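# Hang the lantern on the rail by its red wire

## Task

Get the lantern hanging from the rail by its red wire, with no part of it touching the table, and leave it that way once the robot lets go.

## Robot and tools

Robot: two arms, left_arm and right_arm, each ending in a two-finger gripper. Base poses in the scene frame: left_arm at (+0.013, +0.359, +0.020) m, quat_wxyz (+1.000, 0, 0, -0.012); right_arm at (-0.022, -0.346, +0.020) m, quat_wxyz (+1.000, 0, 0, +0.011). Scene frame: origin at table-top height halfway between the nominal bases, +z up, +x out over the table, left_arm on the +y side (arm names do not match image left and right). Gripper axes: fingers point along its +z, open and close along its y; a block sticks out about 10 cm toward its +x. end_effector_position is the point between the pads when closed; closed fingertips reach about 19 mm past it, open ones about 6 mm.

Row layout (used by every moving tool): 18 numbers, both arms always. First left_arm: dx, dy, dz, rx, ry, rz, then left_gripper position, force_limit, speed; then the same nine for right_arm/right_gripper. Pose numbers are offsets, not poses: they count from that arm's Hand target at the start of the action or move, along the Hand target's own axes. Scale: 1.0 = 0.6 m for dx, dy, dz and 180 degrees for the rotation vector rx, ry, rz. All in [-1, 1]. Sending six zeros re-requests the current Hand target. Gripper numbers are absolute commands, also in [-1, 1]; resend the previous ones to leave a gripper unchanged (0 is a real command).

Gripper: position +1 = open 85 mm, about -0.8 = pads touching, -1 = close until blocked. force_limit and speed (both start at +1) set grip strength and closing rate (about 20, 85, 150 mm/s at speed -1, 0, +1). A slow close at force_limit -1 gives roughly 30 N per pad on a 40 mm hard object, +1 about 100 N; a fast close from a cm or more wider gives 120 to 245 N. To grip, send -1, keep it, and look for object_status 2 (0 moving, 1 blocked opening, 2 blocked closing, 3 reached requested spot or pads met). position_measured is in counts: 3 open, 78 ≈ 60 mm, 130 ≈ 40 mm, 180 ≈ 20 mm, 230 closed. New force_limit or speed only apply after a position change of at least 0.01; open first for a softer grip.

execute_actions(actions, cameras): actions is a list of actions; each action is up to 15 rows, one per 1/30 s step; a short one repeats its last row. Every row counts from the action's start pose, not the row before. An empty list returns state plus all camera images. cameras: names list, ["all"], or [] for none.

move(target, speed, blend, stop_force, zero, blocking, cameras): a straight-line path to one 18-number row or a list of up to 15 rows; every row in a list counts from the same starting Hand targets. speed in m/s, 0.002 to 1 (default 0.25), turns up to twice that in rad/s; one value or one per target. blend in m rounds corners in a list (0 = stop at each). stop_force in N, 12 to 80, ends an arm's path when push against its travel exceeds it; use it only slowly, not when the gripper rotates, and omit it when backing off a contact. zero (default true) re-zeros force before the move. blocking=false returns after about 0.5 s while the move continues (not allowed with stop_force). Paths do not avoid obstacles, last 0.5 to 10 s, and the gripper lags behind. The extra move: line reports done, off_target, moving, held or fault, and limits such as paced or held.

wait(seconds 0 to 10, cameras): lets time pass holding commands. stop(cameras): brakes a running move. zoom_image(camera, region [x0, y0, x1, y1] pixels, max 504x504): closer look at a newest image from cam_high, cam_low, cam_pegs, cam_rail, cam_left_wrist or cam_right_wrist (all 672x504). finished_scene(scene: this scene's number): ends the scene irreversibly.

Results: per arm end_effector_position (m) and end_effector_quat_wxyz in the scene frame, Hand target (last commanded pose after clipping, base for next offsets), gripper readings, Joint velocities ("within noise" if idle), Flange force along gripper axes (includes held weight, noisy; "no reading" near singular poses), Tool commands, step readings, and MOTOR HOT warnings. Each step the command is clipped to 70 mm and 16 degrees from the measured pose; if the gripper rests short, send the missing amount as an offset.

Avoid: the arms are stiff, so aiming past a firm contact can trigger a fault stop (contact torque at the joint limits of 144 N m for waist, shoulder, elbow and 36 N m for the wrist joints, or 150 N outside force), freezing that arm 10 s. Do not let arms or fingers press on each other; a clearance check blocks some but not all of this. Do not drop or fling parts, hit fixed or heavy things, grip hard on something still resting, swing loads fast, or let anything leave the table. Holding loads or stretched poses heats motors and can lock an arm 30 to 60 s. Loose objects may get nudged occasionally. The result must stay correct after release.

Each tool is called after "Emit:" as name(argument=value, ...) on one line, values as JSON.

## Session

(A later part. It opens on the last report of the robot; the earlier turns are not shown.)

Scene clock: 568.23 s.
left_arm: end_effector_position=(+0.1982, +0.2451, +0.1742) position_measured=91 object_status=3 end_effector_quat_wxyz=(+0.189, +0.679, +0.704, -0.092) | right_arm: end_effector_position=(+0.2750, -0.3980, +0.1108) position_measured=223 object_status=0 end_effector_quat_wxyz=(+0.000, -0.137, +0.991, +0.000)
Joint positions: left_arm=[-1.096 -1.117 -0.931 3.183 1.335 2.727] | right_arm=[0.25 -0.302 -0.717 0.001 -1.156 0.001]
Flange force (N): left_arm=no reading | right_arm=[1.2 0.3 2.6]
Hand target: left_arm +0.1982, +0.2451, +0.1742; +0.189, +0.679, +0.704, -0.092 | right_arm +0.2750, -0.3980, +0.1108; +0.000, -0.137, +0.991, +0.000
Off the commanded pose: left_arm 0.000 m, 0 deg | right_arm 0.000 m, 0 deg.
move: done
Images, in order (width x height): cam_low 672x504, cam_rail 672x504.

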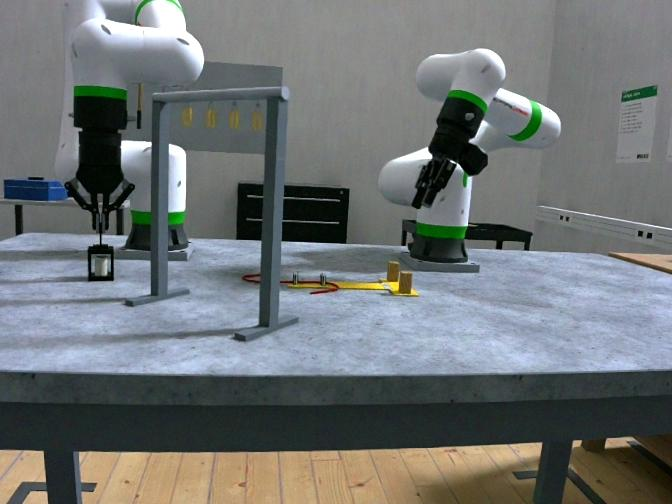

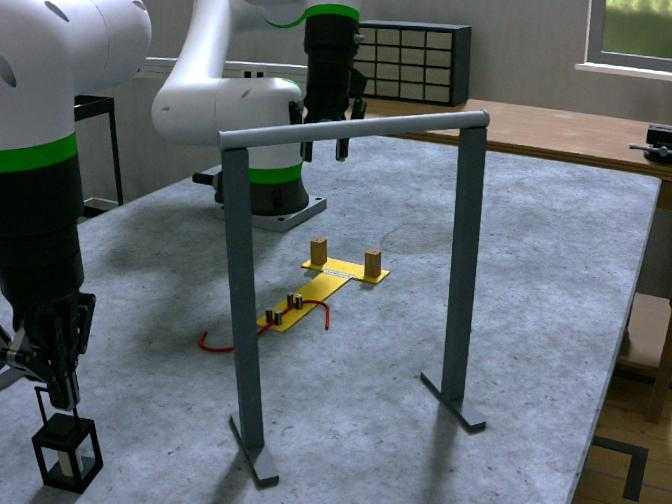

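Emit:
move(target=[[0,0,0,0,0,0,0.3,-1,-1,0,0,-0.083,0,0,0,-1,-0.6,-1],[0,0,0,0,0,0,0.3,-1,-1,-0.173,-0.156,-0.083,0,0,0.087,-1,-0.6,-1]], speed=0.12, blend=0.01, cameras=["cam_low","cam_rail","cam_right_wrist"])

Emit:
move(target=[0,0,0,0,0,0,0.3,-1,-1,0,0,0.088,0,0,0,-1,-0.6,-1], speed=0.03, stop_force=12, cameras=["cam_low","cam_rail"])

Scene clock: 577.83 s.
left_arm: end_effector_position=(+0.1982, +0.2451, +0.1742) position_measured=91 object_status=3 end_effector_quat_wxyz=(+0.189, +0.679, +0.704, -0.092) | right_arm: end_effector_position=(+0.4002, -0.4600, +0.1607) position_measured=223 object_status=2 end_effector_quat_wxyz=(+0.000, +0.000, +1.000, +0.000)
Joint positions: left_arm=[-1.096 -1.117 -0.931 3.183 1.335 2.727] | right_arm=[0.015 0.027 -0.309 0.001 -1.234 -0.037]
Flange force (N): left_arm=no reading | right_arm=[2.7 1.0 4.8]
Hand target: left_arm +0.1982, +0.2451, +0.1742; +0.189, +0.679, +0.704, -0.092 | right_arm +0.4002, -0.4600, +0.1607; +0.000, +0.000, +1.000, +0.000
Off the commanded pose: left_arm 0.000 m, 0 deg | right_arm 0.000 m, 0 deg.
move: done
camera_calibration:
cam_right_wrist: T_world_to_cam=[[-0.0222594, 0.999417, 0.0258695, 0.474365], [0.938086, 0.0119322, 0.346198, -0.41047], [0.345687, 0.0319739, -0.937805, 0.161339], [0, 0, 0, 1]] pos_world=[0.339842, -0.47435, 0.281136]
Images, in order (width x height): cam_low 672x504, cam_rail 672x504, cam_right_wrist 672x504.

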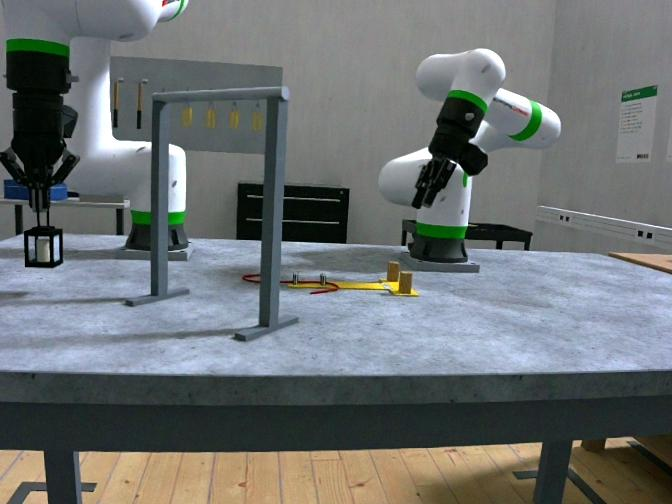

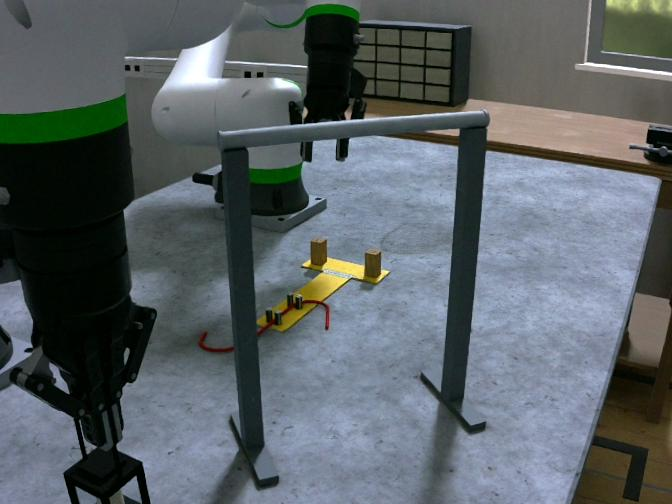

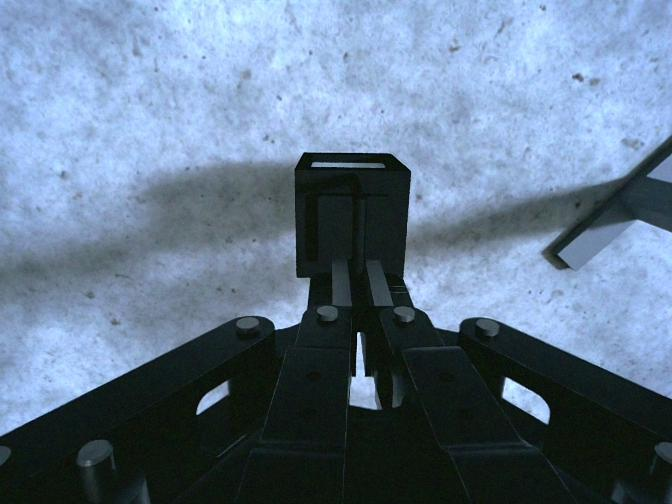

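Scene clock: 580.13 s.
left_arm: end_effector_position=(+0.1982, +0.2451, +0.1742) position_measured=91 object_status=3 end_effector_quat_wxyz=(+0.189, +0.679, +0.704, -0.092) | right_arm: end_effector_position=(+0.4005, -0.4600, +0.1099) position_measured=223 object_status=2 end_effector_quat_wxyz=(+0.001, +0.000, +1.000, +0.000)
Joint positions: left_arm=[-1.096 -1.117 -0.931 3.183 1.335 2.727] | right_arm=[0.015 0.078 -0.383 0.001 -1.108 -0.037]
Flange force (N): left_arm=no reading | right_arm=[1.7 1.3 -17.3]
Hand target: left_arm +0.1982, +0.2451, +0.1742; +0.189, +0.679, +0.704, -0.092 | right_arm +0.4004, -0.4600, +0.1099; +0.001, +0.000, +1.000, +0.000 (not the last commanded pose)
Off the commanded pose: left_arm 0.000 m, 0 deg | right_arm 0.002 m, 0 deg.
move: contact (right_arm)
Images, in order (width x height): cam_low 672x504, cam_rail 672x504.

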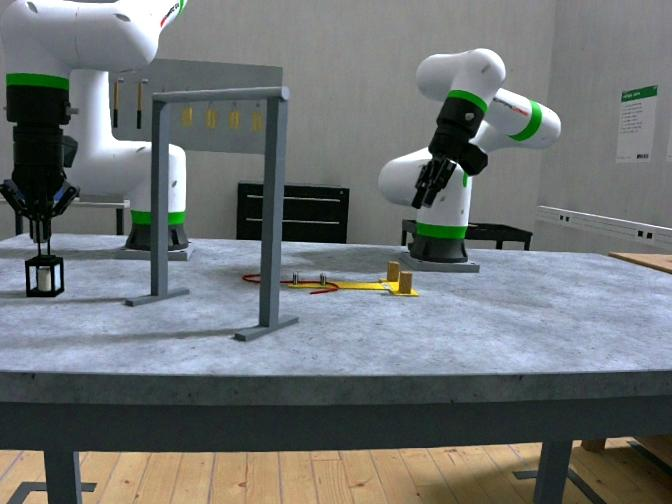

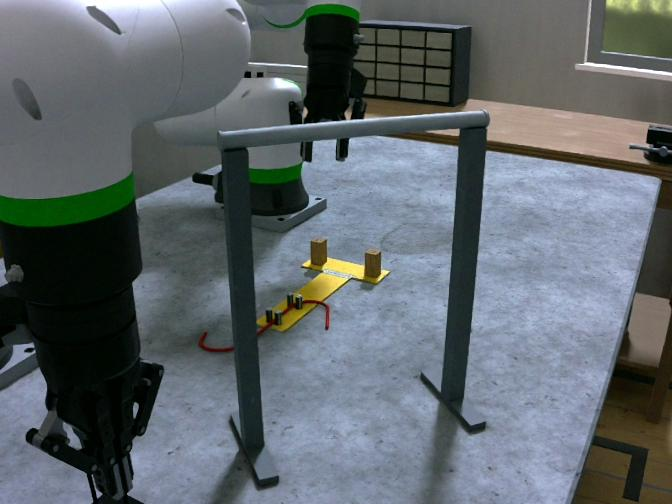

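Emit:
move(target=[[0,0,0,0,0,0,0.3,-1,-1,0,0,-0.003,0,0,0,-0.3,-0.6,-1],[0,0,0,0,0,0,0.3,-1,-1,0,0,-0.1,0,0,0,-0.3,-0.6,-1],[0,0,0,0,0,0,0.3,-1,-1,0,0,-0.25,0,0,0,-0.3,-0.6,-1],[0,0,0,0,0,0,0.3,-1,-1,0.2,0.183,-0.25,0,0,0.2,-0.3,-0.6,-1],[0,0,0,0,0,0,0.3,-1,-1,0.213,0.683,-0.033,0,0,0.492,-0.3,-0.6,-1]], speed=[0.03,0.05,0.2,0.25,0.25], blend=[0,0,0.02,0.03,0], cameras=["all"])

Scene clock: 602.17 s.
left_arm: end_effector_position=(+0.1982, +0.2451, +0.1742) position_measured=91 object_status=3 end_effector_quat_wxyz=(+0.189, +0.679, +0.704, -0.092) | right_arm: end_effector_position=(+0.2724, -0.0503, +0.1293) position_measured=167 object_status=3 end_effector_quat_wxyz=(+0.001, +0.698, +0.716, +0.000)
Joint positions: left_arm=[-1.096 -1.117 -0.931 3.183 1.335 2.727] | right_arm=[1.083 0.006 -0.41 0.001 -1.156 -2.652]
Flange force (N): left_arm=no reading | right_arm=[-1.3 -1.2 3.7]
Hand target: left_arm +0.1982, +0.2451, +0.1742; +0.189, +0.679, +0.704, -0.092 | right_arm +0.2724, -0.0503, +0.1293; +0.001, +0.698, +0.716, +0.000
Off the commanded pose: left_arm 0.000 m, 0 deg | right_arm 0.000 m, 0 deg.
move: done
camera_calibration:
cam_left_wrist: T_world_to_cam=[[0.986462, 0.0610539, 0.152203, -0.233375], [-0.0610586, -0.724641, 0.686416, 0.0850789], [0.152201, -0.686416, -0.711103, 0.390263], [0, 0, 0, 1]] pos_world=[0.176013, 0.343783, 0.254638]
cam_right_wrist: T_world_to_cam=[[0.998497, 0.04739, 0.0275371, -0.263235], [0.0349432, -0.937472, 0.346302, -0.0863251], [0.0422266, -0.34482, -0.937719, 0.226703], [0, 0, 0, 1]] pos_world=[0.256283, 0.00971912, 0.249727]

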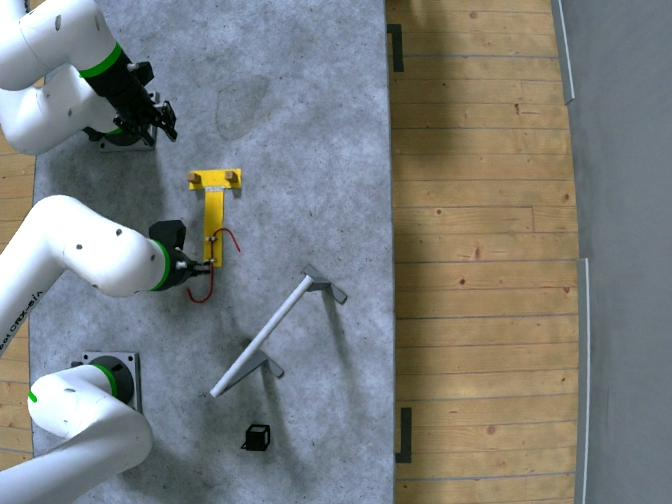

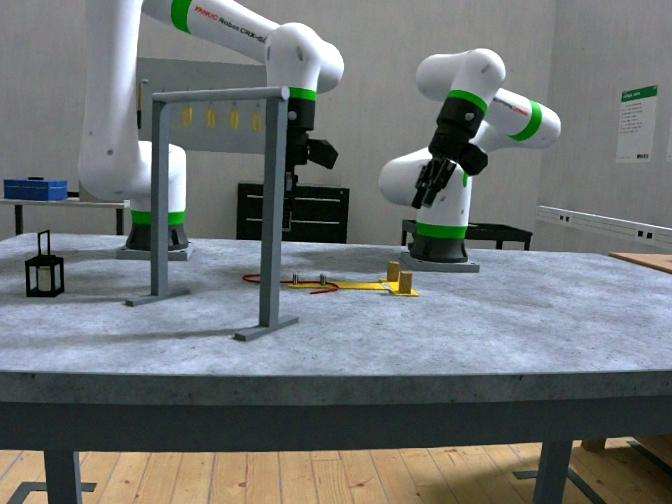

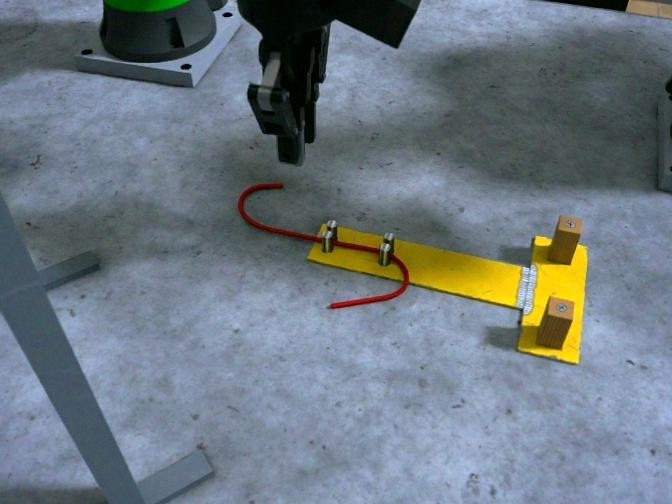

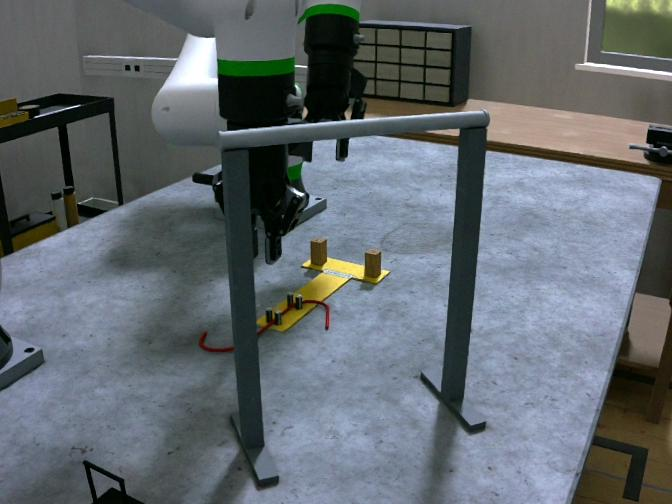

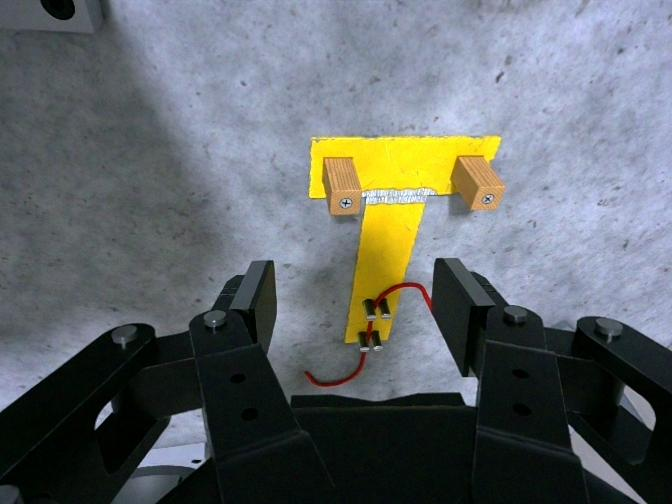

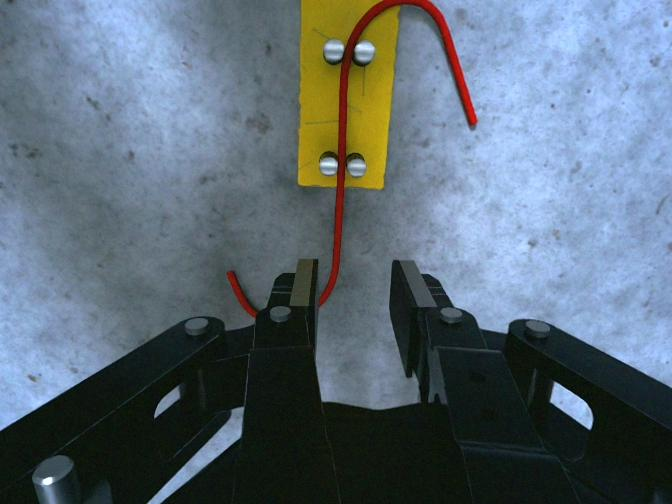

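Emit:
move(target=[0,0,0,0,0,0,0.3,-1,-1,-0.01,0,0.18,0,0,0,-0.3,-0.6,-1], speed=0.05, stop_force=14)

Emit:
move(target=[0,0,0,0,0,0,0.3,-1,-1,0,0,0,0,0,0,-1,0.2,-1], cameras=["cam_right_wrist","cam_pegs"])

Scene clock: 611.43 s.
left_arm: end_effector_position=(+0.1982, +0.2451, +0.1742) position_measured=91 object_status=3 end_effector_quat_wxyz=(+0.189, +0.679, +0.704, -0.092) | right_arm: end_effector_position=(+0.2726, -0.0563, +0.0213) position_measured=167 object_status=3 end_effector_quat_wxyz=(+0.001, +0.698, +0.716, +0.000)
Joint positions: left_arm=[-1.096 -1.117 -0.931 3.183 1.335 2.727] | right_arm=[1.076 0.152 -0.547 0.002 -0.872 -2.645]
Flange force (N): left_arm=no reading | right_arm=[-0.8 -1.4 3.0]
Hand target: left_arm +0.1982, +0.2451, +0.1742; +0.189, +0.679, +0.704, -0.092 | right_arm +0.2726, -0.0563, +0.0213; +0.001, +0.698, +0.716, +0.000
Off the commanded pose: left_arm 0.000 m, 0 deg | right_arm 0.000 m, 0 deg.
move: done

Scene clock: 613.07 s.
left_arm: end_effector_position=(+0.1982, +0.2451, +0.1742) position_measured=91 object_status=3 end_effector_quat_wxyz=(+0.189, +0.679, +0.704, -0.092) | right_arm: end_effector_position=(+0.2726, -0.0563, +0.0213) position_measured=226 object_status=0 end_effector_quat_wxyz=(+0.001, +0.698, +0.716, +0.000)
Joint positions: left_arm=[-1.096 -1.117 -0.931 3.183 1.335 2.727] | right_arm=[1.076 0.152 -0.547 0.002 -0.872 -2.645]
Flange force (N): left_arm=no reading | right_arm=[-1.0 -1.1 2.5]
Hand target: left_arm +0.1982, +0.2451, +0.1742; +0.189, +0.679, +0.704, -0.092 | right_arm +0.2726, -0.0563, +0.0213; +0.001, +0.698, +0.716, +0.000
Off the commanded pose: left_arm 0.000 m, 0 deg | right_arm 0.000 m, 0 deg.
move: done
camera_calibration:
cam_right_wrist: T_world_to_cam=[[0.998497, 0.04739, 0.0275371, -0.260271], [0.0349432, -0.937472, 0.346302, -0.0546535], [0.0422266, -0.34482, -0.937719, 0.123314], [0, 0, 0, 1]] pos_world=[0.256583, 0.00361912, 0.141727]
Images, in order (width x height): cam_pegs 672x504, cam_right_wrist 672x504.

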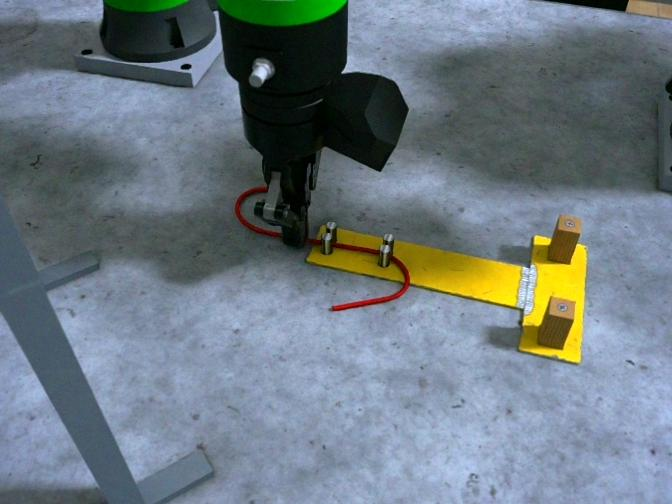

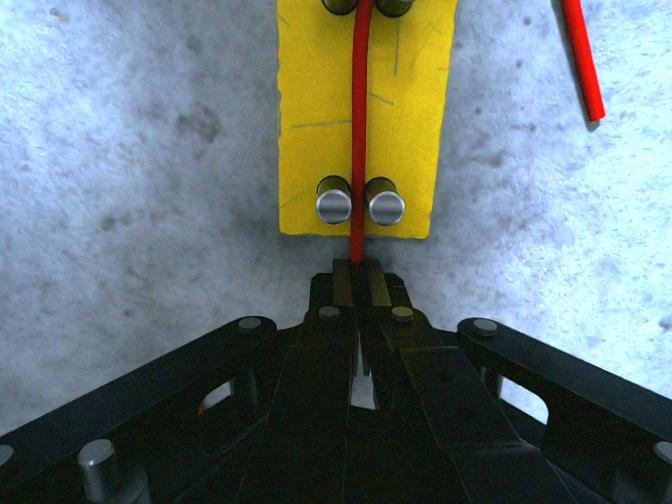

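Emit:
move(target=[[0,0,0,0,0,0,0.3,-1,-1,0,0,-0.2,0,0,0,-1,0.2,-1],[0,0,0,0,0,0,0.3,-1,-1,-0.24,-0.027,-0.465,0,0,0,-1,0.2,-1],[0,0,0,0,0,0,0.3,-1,-1,-0.81,0.091,-0.465,0,0,0,-1,0.2,-1],[0,0,0,0,0,0,0.3,-1,-1,-0.81,0.091,-0.465,-0.385,0.385,0.385,-1,0.2,-1]], speed=[0.1,0.25,0.25,0.3], blend=[0.02,0.03,0.02,0], cameras=["all"])

Scene clock: 647.20 s.
left_arm: end_effector_position=(+0.1982, +0.2451, +0.1742) position_measured=91 object_status=3 end_effector_quat_wxyz=(+0.189, +0.679, +0.704, -0.092) | right_arm: end_effector_position=(+0.3394, -0.5406, +0.3007) position_measured=226 object_status=2 end_effector_quat_wxyz=(-0.009, +0.707, +0.009, +0.708)
Joint positions: left_arm=[-1.096 -1.117 -0.931 3.183 1.335 2.727] | right_arm=[-1.401 -0.328 -0.745 -1.64 -1.419 -1.148]
Flange force (N): left_arm=no reading | right_arm=[-3.3 -1.3 0.5]
Hand target: left_arm +0.1982, +0.2451, +0.1742; +0.189, +0.679, +0.704, -0.092 | right_arm +0.3394, -0.5406, +0.3007; -0.009, +0.707, +0.009, +0.708
Off the commanded pose: left_arm 0.000 m, 0 deg | right_arm 0.000 m, 0 deg.
move: done
camera_calibration:
cam_left_wrist: T_world_to_cam=[[0.986462, 0.0610539, 0.152203, -0.233375], [-0.0610586, -0.724641, 0.686416, 0.0850789], [0.152201, -0.686416, -0.711103, 0.390263], [0, 0, 0, 1]] pos_world=[0.176013, 0.343783, 0.254638]
cam_right_wrist: T_world_to_cam=[[-0.00109101, -0.999759, 0.0219122, -0.536808], [-0.344094, -0.0201988, -0.938718, 0.403242], [0.938935, -0.008564, -0.343989, -0.0855892], [0, 0, 0, 1]] pos_world=[0.21853, -0.529266, 0.360851]

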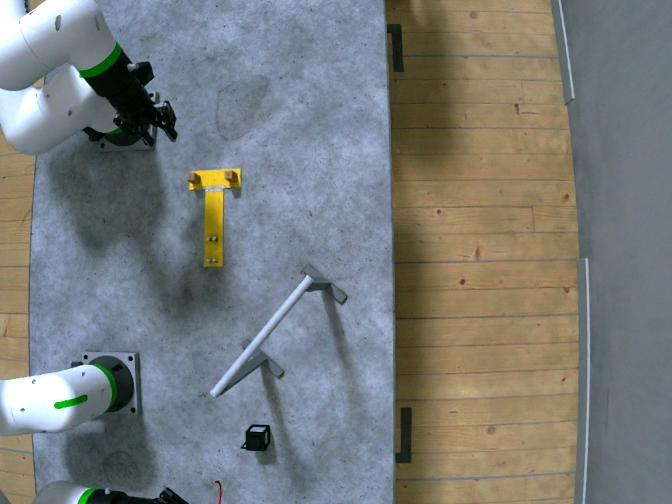

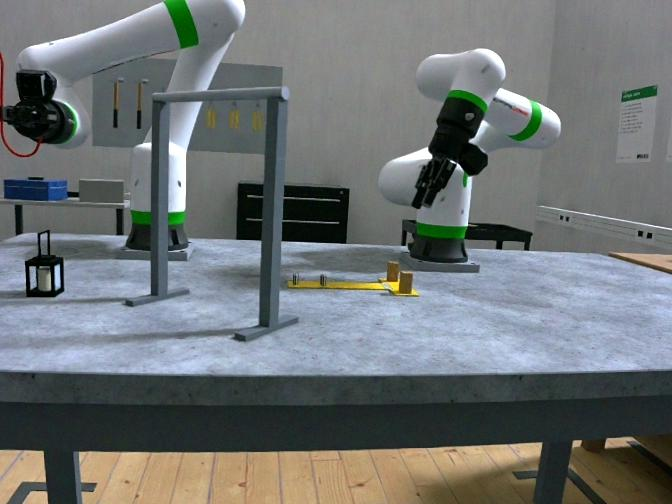

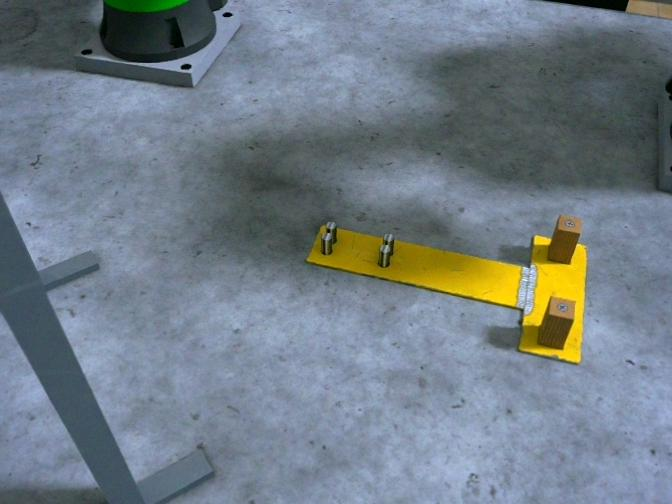

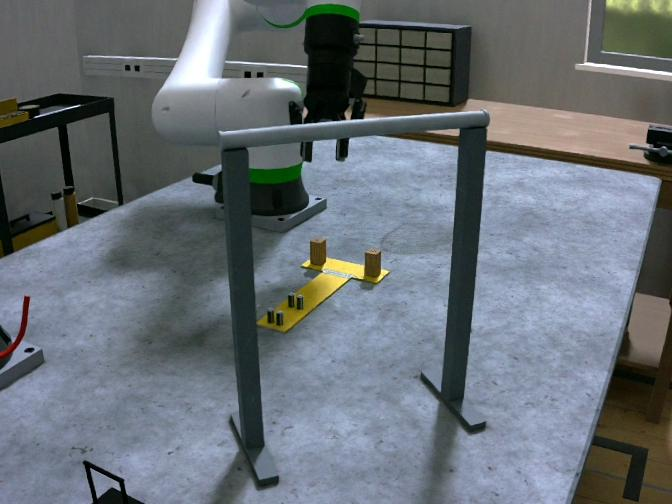

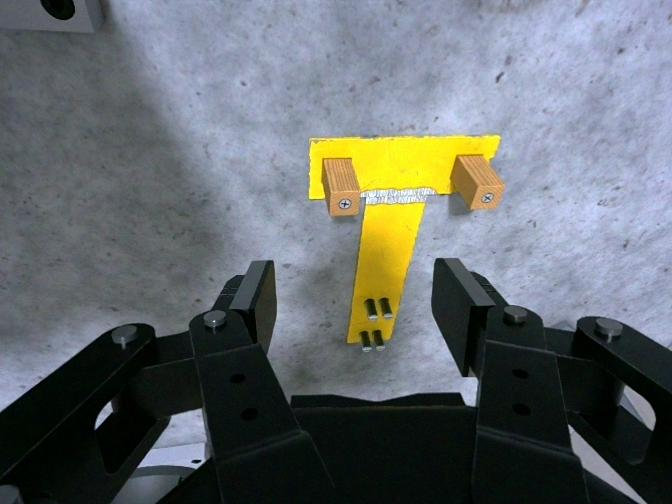

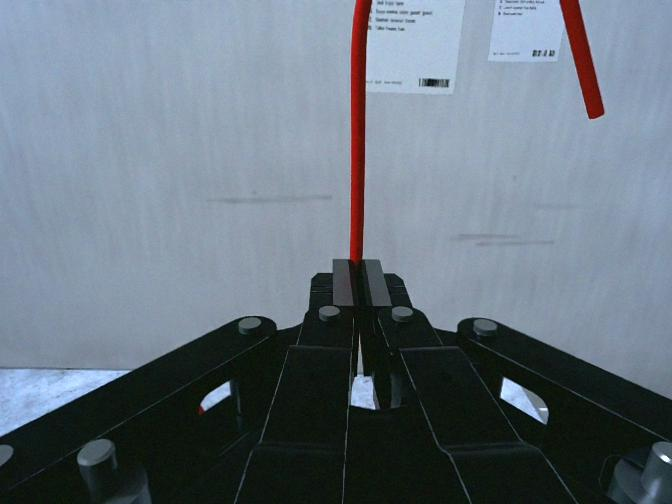

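Emit:
move(target=[[0,0,0,0,0,0,0.3,-1,-1,0,0.026,0.064,0,0,-0.1667,-1,0.2,-1],[0,0,0,0,0,0,0.3,-1,-1,-0.229,0.026,0.064,0,0,-0.1667,-1,0.2,-1]], speed=0.15, cameras=["all"])

Emit:
zoom_image(camera="cam_low", region=[0, 180, 140, 320])

Emit:
zoom_image(camera="cam_high", region=[180, 400, 300, 504])

Scene clock: 657.77 s.
left_arm: end_effector_position=(+0.1982, +0.2451, +0.1742) position_measured=91 object_status=3 end_effector_quat_wxyz=(+0.189, +0.679, +0.704, -0.092) | right_arm: end_effector_position=(+0.3784, -0.5552, +0.1633) position_measured=226 object_status=2 end_effector_quat_wxyz=(+0.175, +0.680, +0.192, +0.686)
Joint positions: left_arm=[-1.096 -1.117 -0.931 3.183 1.335 2.727] | right_arm=[-1.326 0.298 -0.731 -1.78 -1.448 -0.004]
Flange force (N): left_arm=no reading | right_arm=[-3.2 -2.6 -0.1]
Hand target: left_arm +0.1982, +0.2451, +0.1742; +0.189, +0.679, +0.704, -0.092 | right_arm +0.3784, -0.5552, +0.1633; +0.175, +0.680, +0.192, +0.686
Off the commanded pose: left_arm 0.000 m, 0 deg | right_arm 0.000 m, 0 deg.
move: done
camera_calibration:
cam_left_wrist: T_world_to_cam=[[0.986462, 0.0610539, 0.152203, -0.233375], [-0.0610586, -0.724641, 0.686416, 0.0850789], [0.152201, -0.686416, -0.711103, 0.390263], [0, 0, 0, 1]] pos_world=[0.176013, 0.343783, 0.254638]
cam_right_wrist: T_world_to_cam=[[-0.00553992, -0.854901, 0.518762, -0.54743], [-0.332341, -0.487707, -0.807274, 0.00189324], [0.943143, -0.176878, -0.281417, -0.2748], [0, 0, 0, 1]] pos_world=[0.256773, -0.515681, 0.208181]

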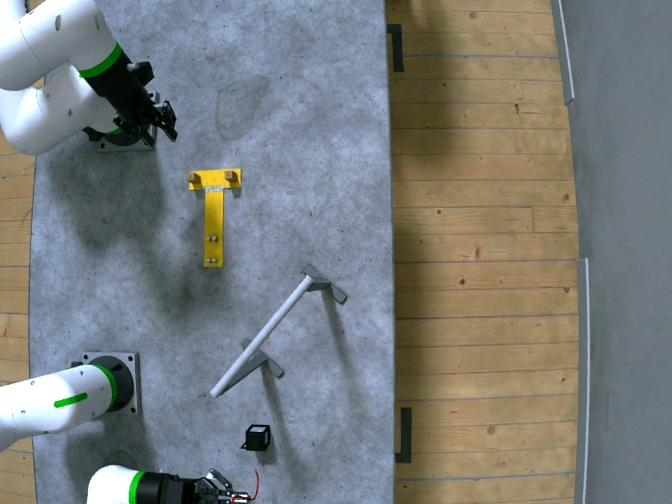

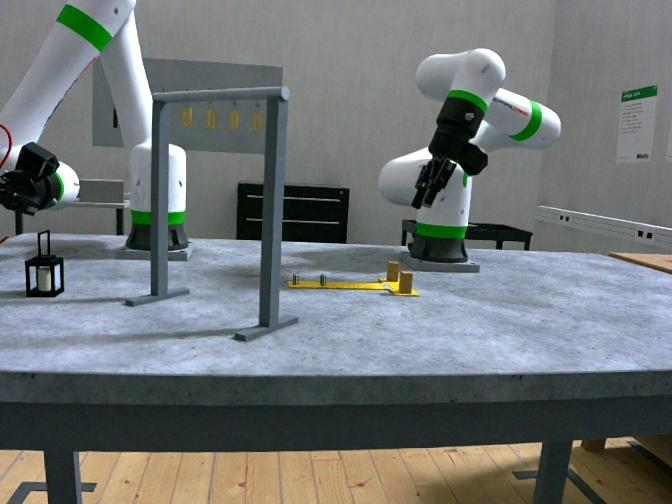

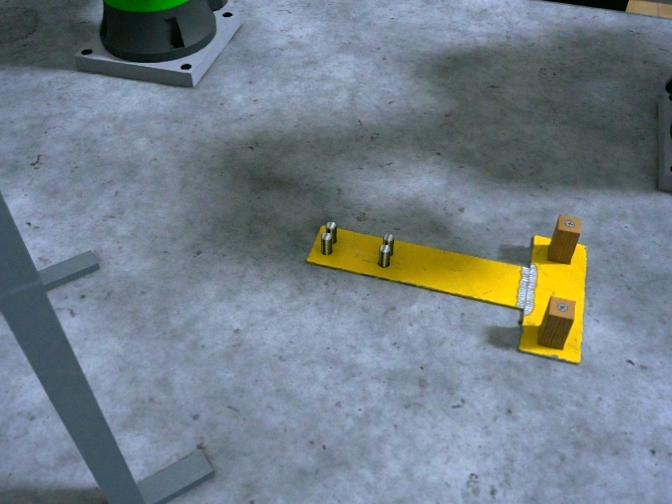

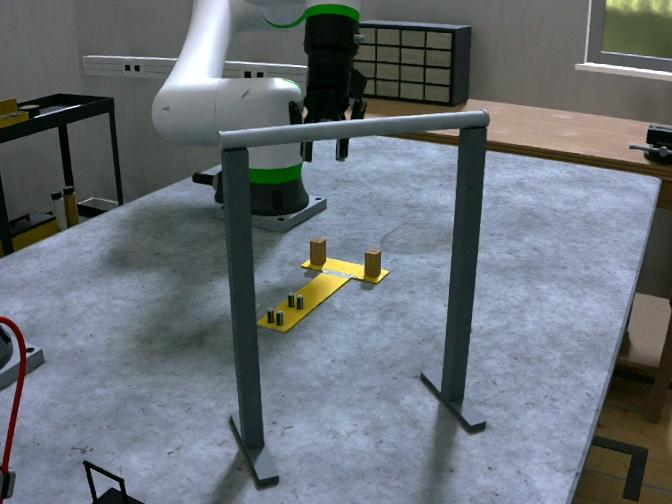

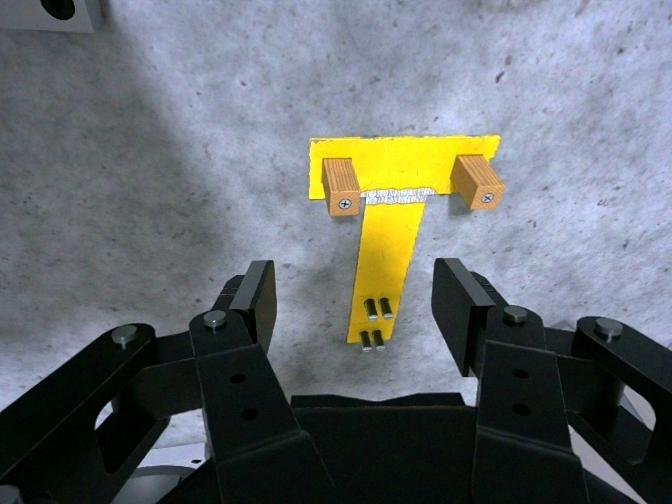

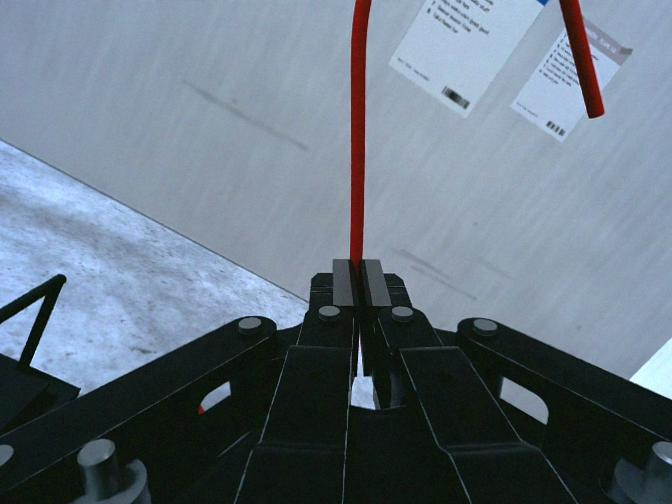

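Scaled by 3.600 from the camera's 672x504 image, which has a finer 960x720 frame.

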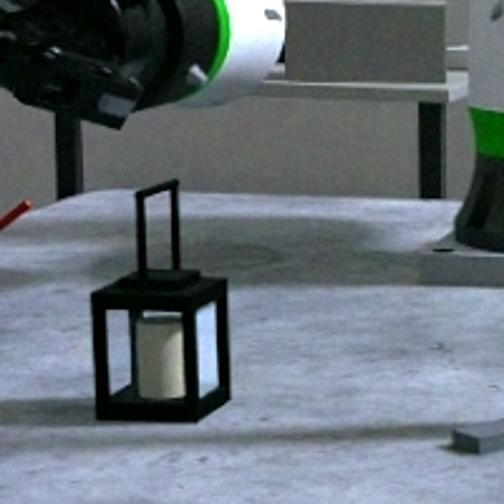

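Scaled by 4.200 from the camera's 672x504 image, which has a finer 960x720 frame.

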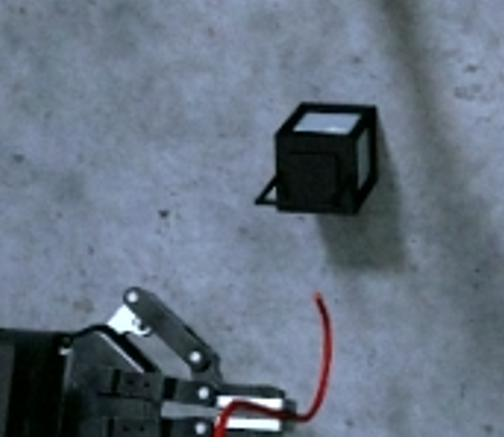

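Emit:
move(target=[[0,0,0,0,0,0,0.3,-1,-1,0,0,-0.0167,0,0,0,-1,0.2,-1],[0,0,0,0,0,0,0.3,-1,-1,0.054,-0.0938,-0.0167,0,0,0,-1,0.2,-1]], speed=0.04, cameras=["cam_low","cam_high","cam_right_wrist"])

Emit:
zoom_image(camera="cam_low", region=[0, 180, 140, 320])

Emit:
zoom_image(camera="cam_high", region=[180, 400, 300, 504])

Scene clock: 674.30 s.
left_arm: end_effector_position=(+0.1982, +0.2451, +0.1742) position_measured=91 object_status=3 end_effector_quat_wxyz=(+0.189, +0.679, +0.704, -0.092) | right_arm: end_effector_position=(+0.3667, -0.4906, +0.1632) position_measured=226 object_status=2 end_effector_quat_wxyz=(+0.175, +0.680, +0.192, +0.686)
Joint positions: left_arm=[-1.096 -1.117 -0.931 3.183 1.335 2.727] | right_arm=[-1.309 0.227 -0.888 -1.805 -1.459 0.081]
Flange force (N): left_arm=no reading | right_arm=[-3.3 -2.7 0.5]
Hand target: left_arm +0.1982, +0.2451, +0.1742; +0.189, +0.679, +0.704, -0.092 | right_arm +0.3667, -0.4906, +0.1632; +0.175, +0.680, +0.192, +0.686
Off the commanded pose: left_arm 0.000 m, 0 deg | right_arm 0.000 m, 0 deg.
move: done
camera_calibration:
cam_right_wrist: T_world_to_cam=[[-0.00553992, -0.854901, 0.518762, -0.492216], [-0.332341, -0.487707, -0.807274, 0.0294633], [0.943143, -0.176878, -0.281417, -0.252462], [0, 0, 0, 1]] pos_world=[0.245173, -0.451081, 0.208081]
Images, in order (width x height): cam_high 672x504, cam_low 672x504, cam_right_wrist 672x504.

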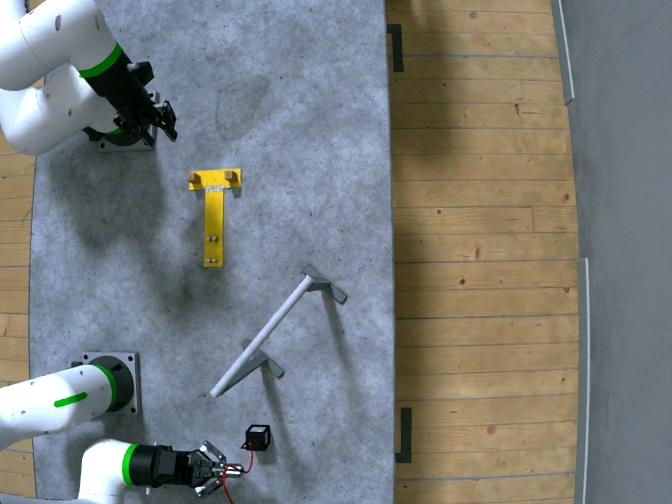

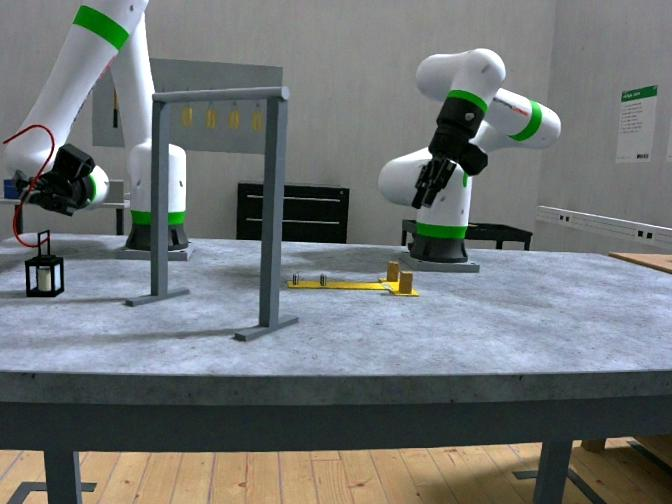

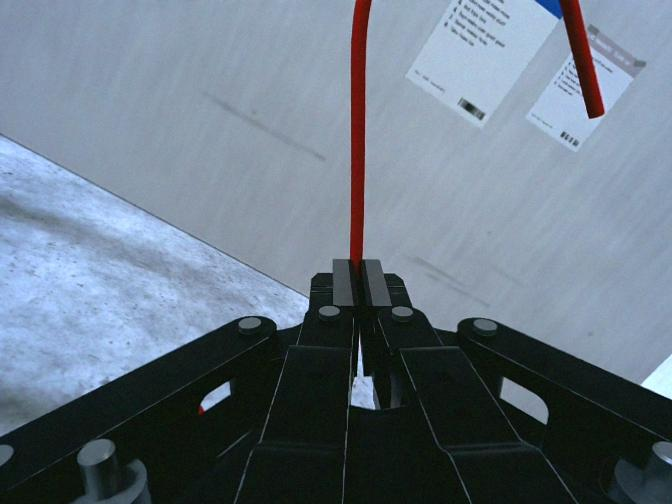

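Scaled by 3.600 from the camera's 672x504 image, which has a finer 960x720 frame.

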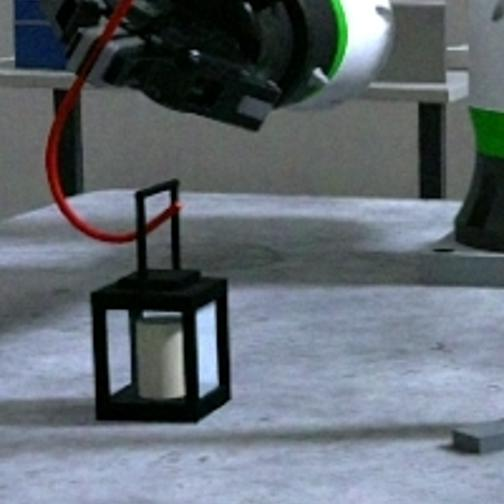

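Scaled by 4.200 from the camera's 672x504 image, which has a finer 960x720 frame.

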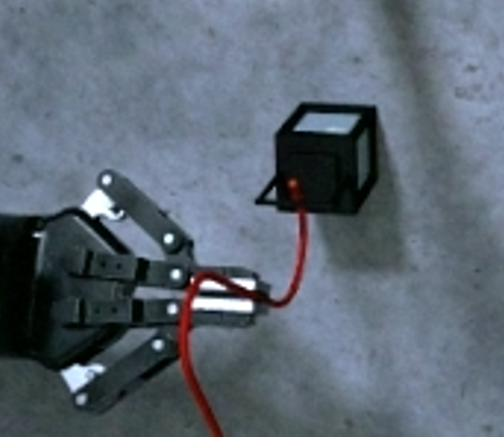

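Emit:
move(target=[[0,0,0,0,0,0,0.3,-1,-1,0.0125,-0.0217,0,0,0,0,-1,0.2,-1],[0,0,0,0,0,0,0.3,-1,-1,0.0125,-0.0217,0,0,0,0.1667,-1,0.2,-1]], speed=[0.03,0.15], cameras=["cam_low","cam_high"])

Emit:
zoom_image(camera="cam_low", region=[0, 180, 140, 320])

Emit:
zoom_image(camera="cam_high", region=[180, 400, 300, 504])

Scene clock: 684.37 s.
left_arm: end_effector_position=(+0.1982, +0.2451, +0.1742) position_measured=91 object_status=3 end_effector_quat_wxyz=(+0.189, +0.679, +0.704, -0.092) | right_arm: end_effector_position=(+0.3663, -0.4757, +0.1632) position_measured=226 object_status=2 end_effector_quat_wxyz=(-0.009, +0.707, +0.009, +0.708)
Joint positions: left_arm=[-1.096 -1.117 -0.931 3.183 1.335 2.727] | right_arm=[-1.296 0.213 -0.922 -1.819 -1.458 -0.421]
Flange force (N): no reading
Hand target: left_arm +0.1982, +0.2451, +0.1742; +0.189, +0.679, +0.704, -0.092 | right_arm +0.3664, -0.4756, +0.1632; -0.009, +0.707, +0.009, +0.708
Off the commanded pose: left_arm 0.000 m, 0 deg | right_arm 0.000 m, 0 deg.
move: done
Images, in order (width x height): cam_high 672x504, cam_low 672x504.

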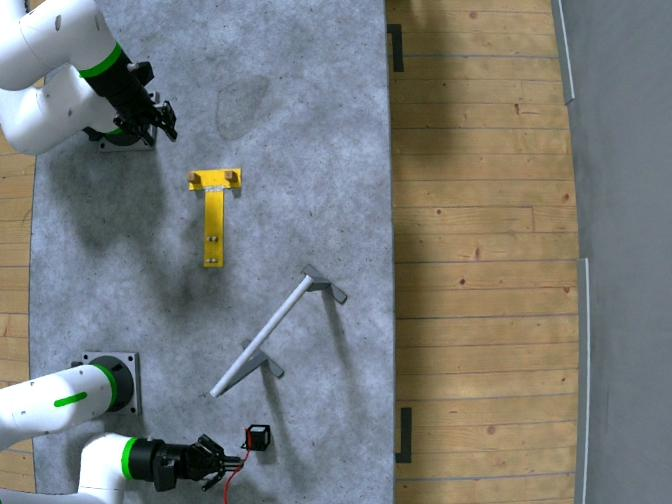

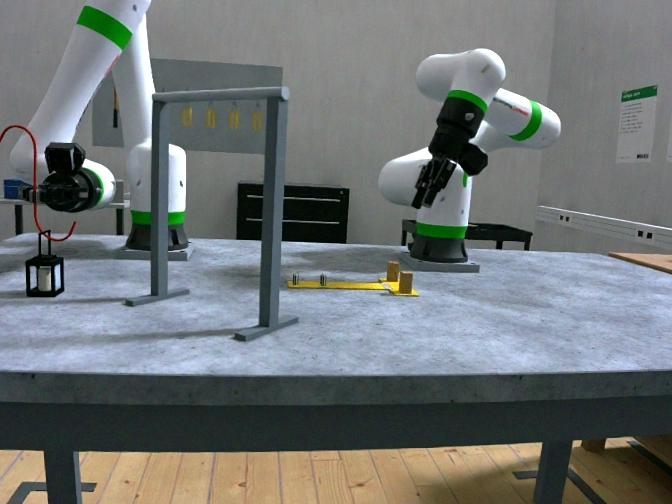

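Scaled by 3.600 from the camera's 672x504 image, which has a finer 960x720 frame.

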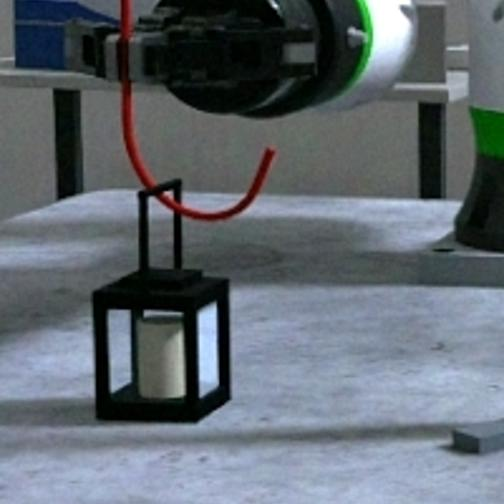

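Scaled by 4.200 from the camera's 672x504 image, which has a finer 960x720 frame.

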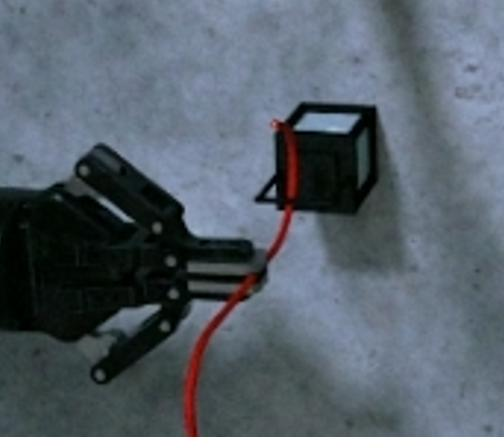

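Emit:
move(target=[[0,0,0,0,0,0,0.3,-1,-1,0,0.03,0,0,0,0,-1,0.2,-1],[0,0,0,0,0,0,0.3,-1,-1,0.09,0.03,0,0,0,0,-1,0.2,-1]], speed=0.05, cameras=["cam_low","cam_high"])

Emit:
zoom_image(camera="cam_low", region=[0, 100, 160, 320])

Scene clock: 690.83 s.
left_arm: end_effector_position=(+0.1982, +0.2451, +0.1742) position_measured=91 object_status=3 end_effector_quat_wxyz=(+0.189, +0.679, +0.704, -0.092) | right_arm: end_effector_position=(+0.3667, -0.4935, +0.2172) position_measured=226 object_status=2 end_effector_quat_wxyz=(-0.009, +0.707, +0.009, +0.708)
Joint positions: left_arm=[-1.096 -1.117 -0.931 3.183 1.335 2.727] | right_arm=[-1.29 -0.093 -0.89 -1.773 -1.379 -0.754]
Flange force (N): left_arm=no reading | right_arm=[-5.3 -1.9 0.7]
Hand target: left_arm +0.1982, +0.2451, +0.1742; +0.189, +0.679, +0.704, -0.092 | right_arm +0.3667, -0.4935, +0.2172; -0.009, +0.707, +0.009, +0.708
Off the commanded pose: left_arm 0.000 m, 0 deg | right_arm 0.000 m, 0 deg.
move: done
Images, in order (width x height): cam_high 672x504, cam_low 672x504.

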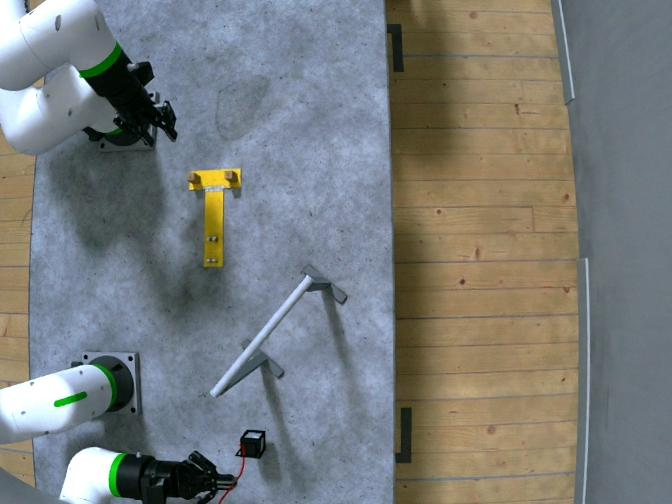

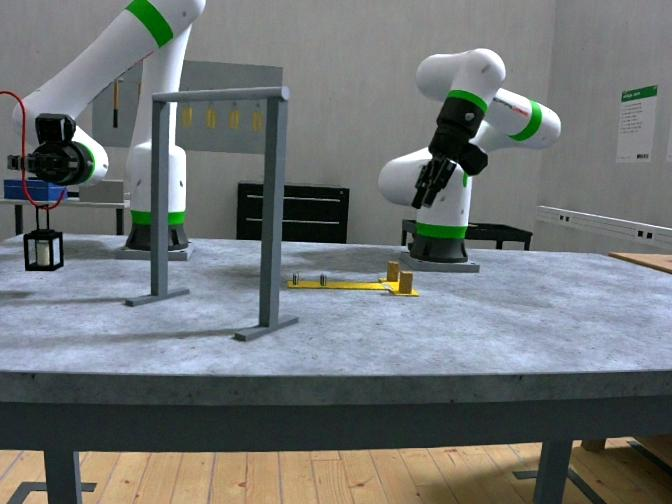

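Scaled by 2.291 from the camera's 672x504 image, which has a finer 960x720 frame.

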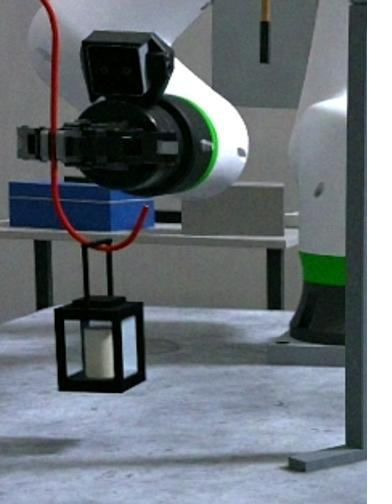

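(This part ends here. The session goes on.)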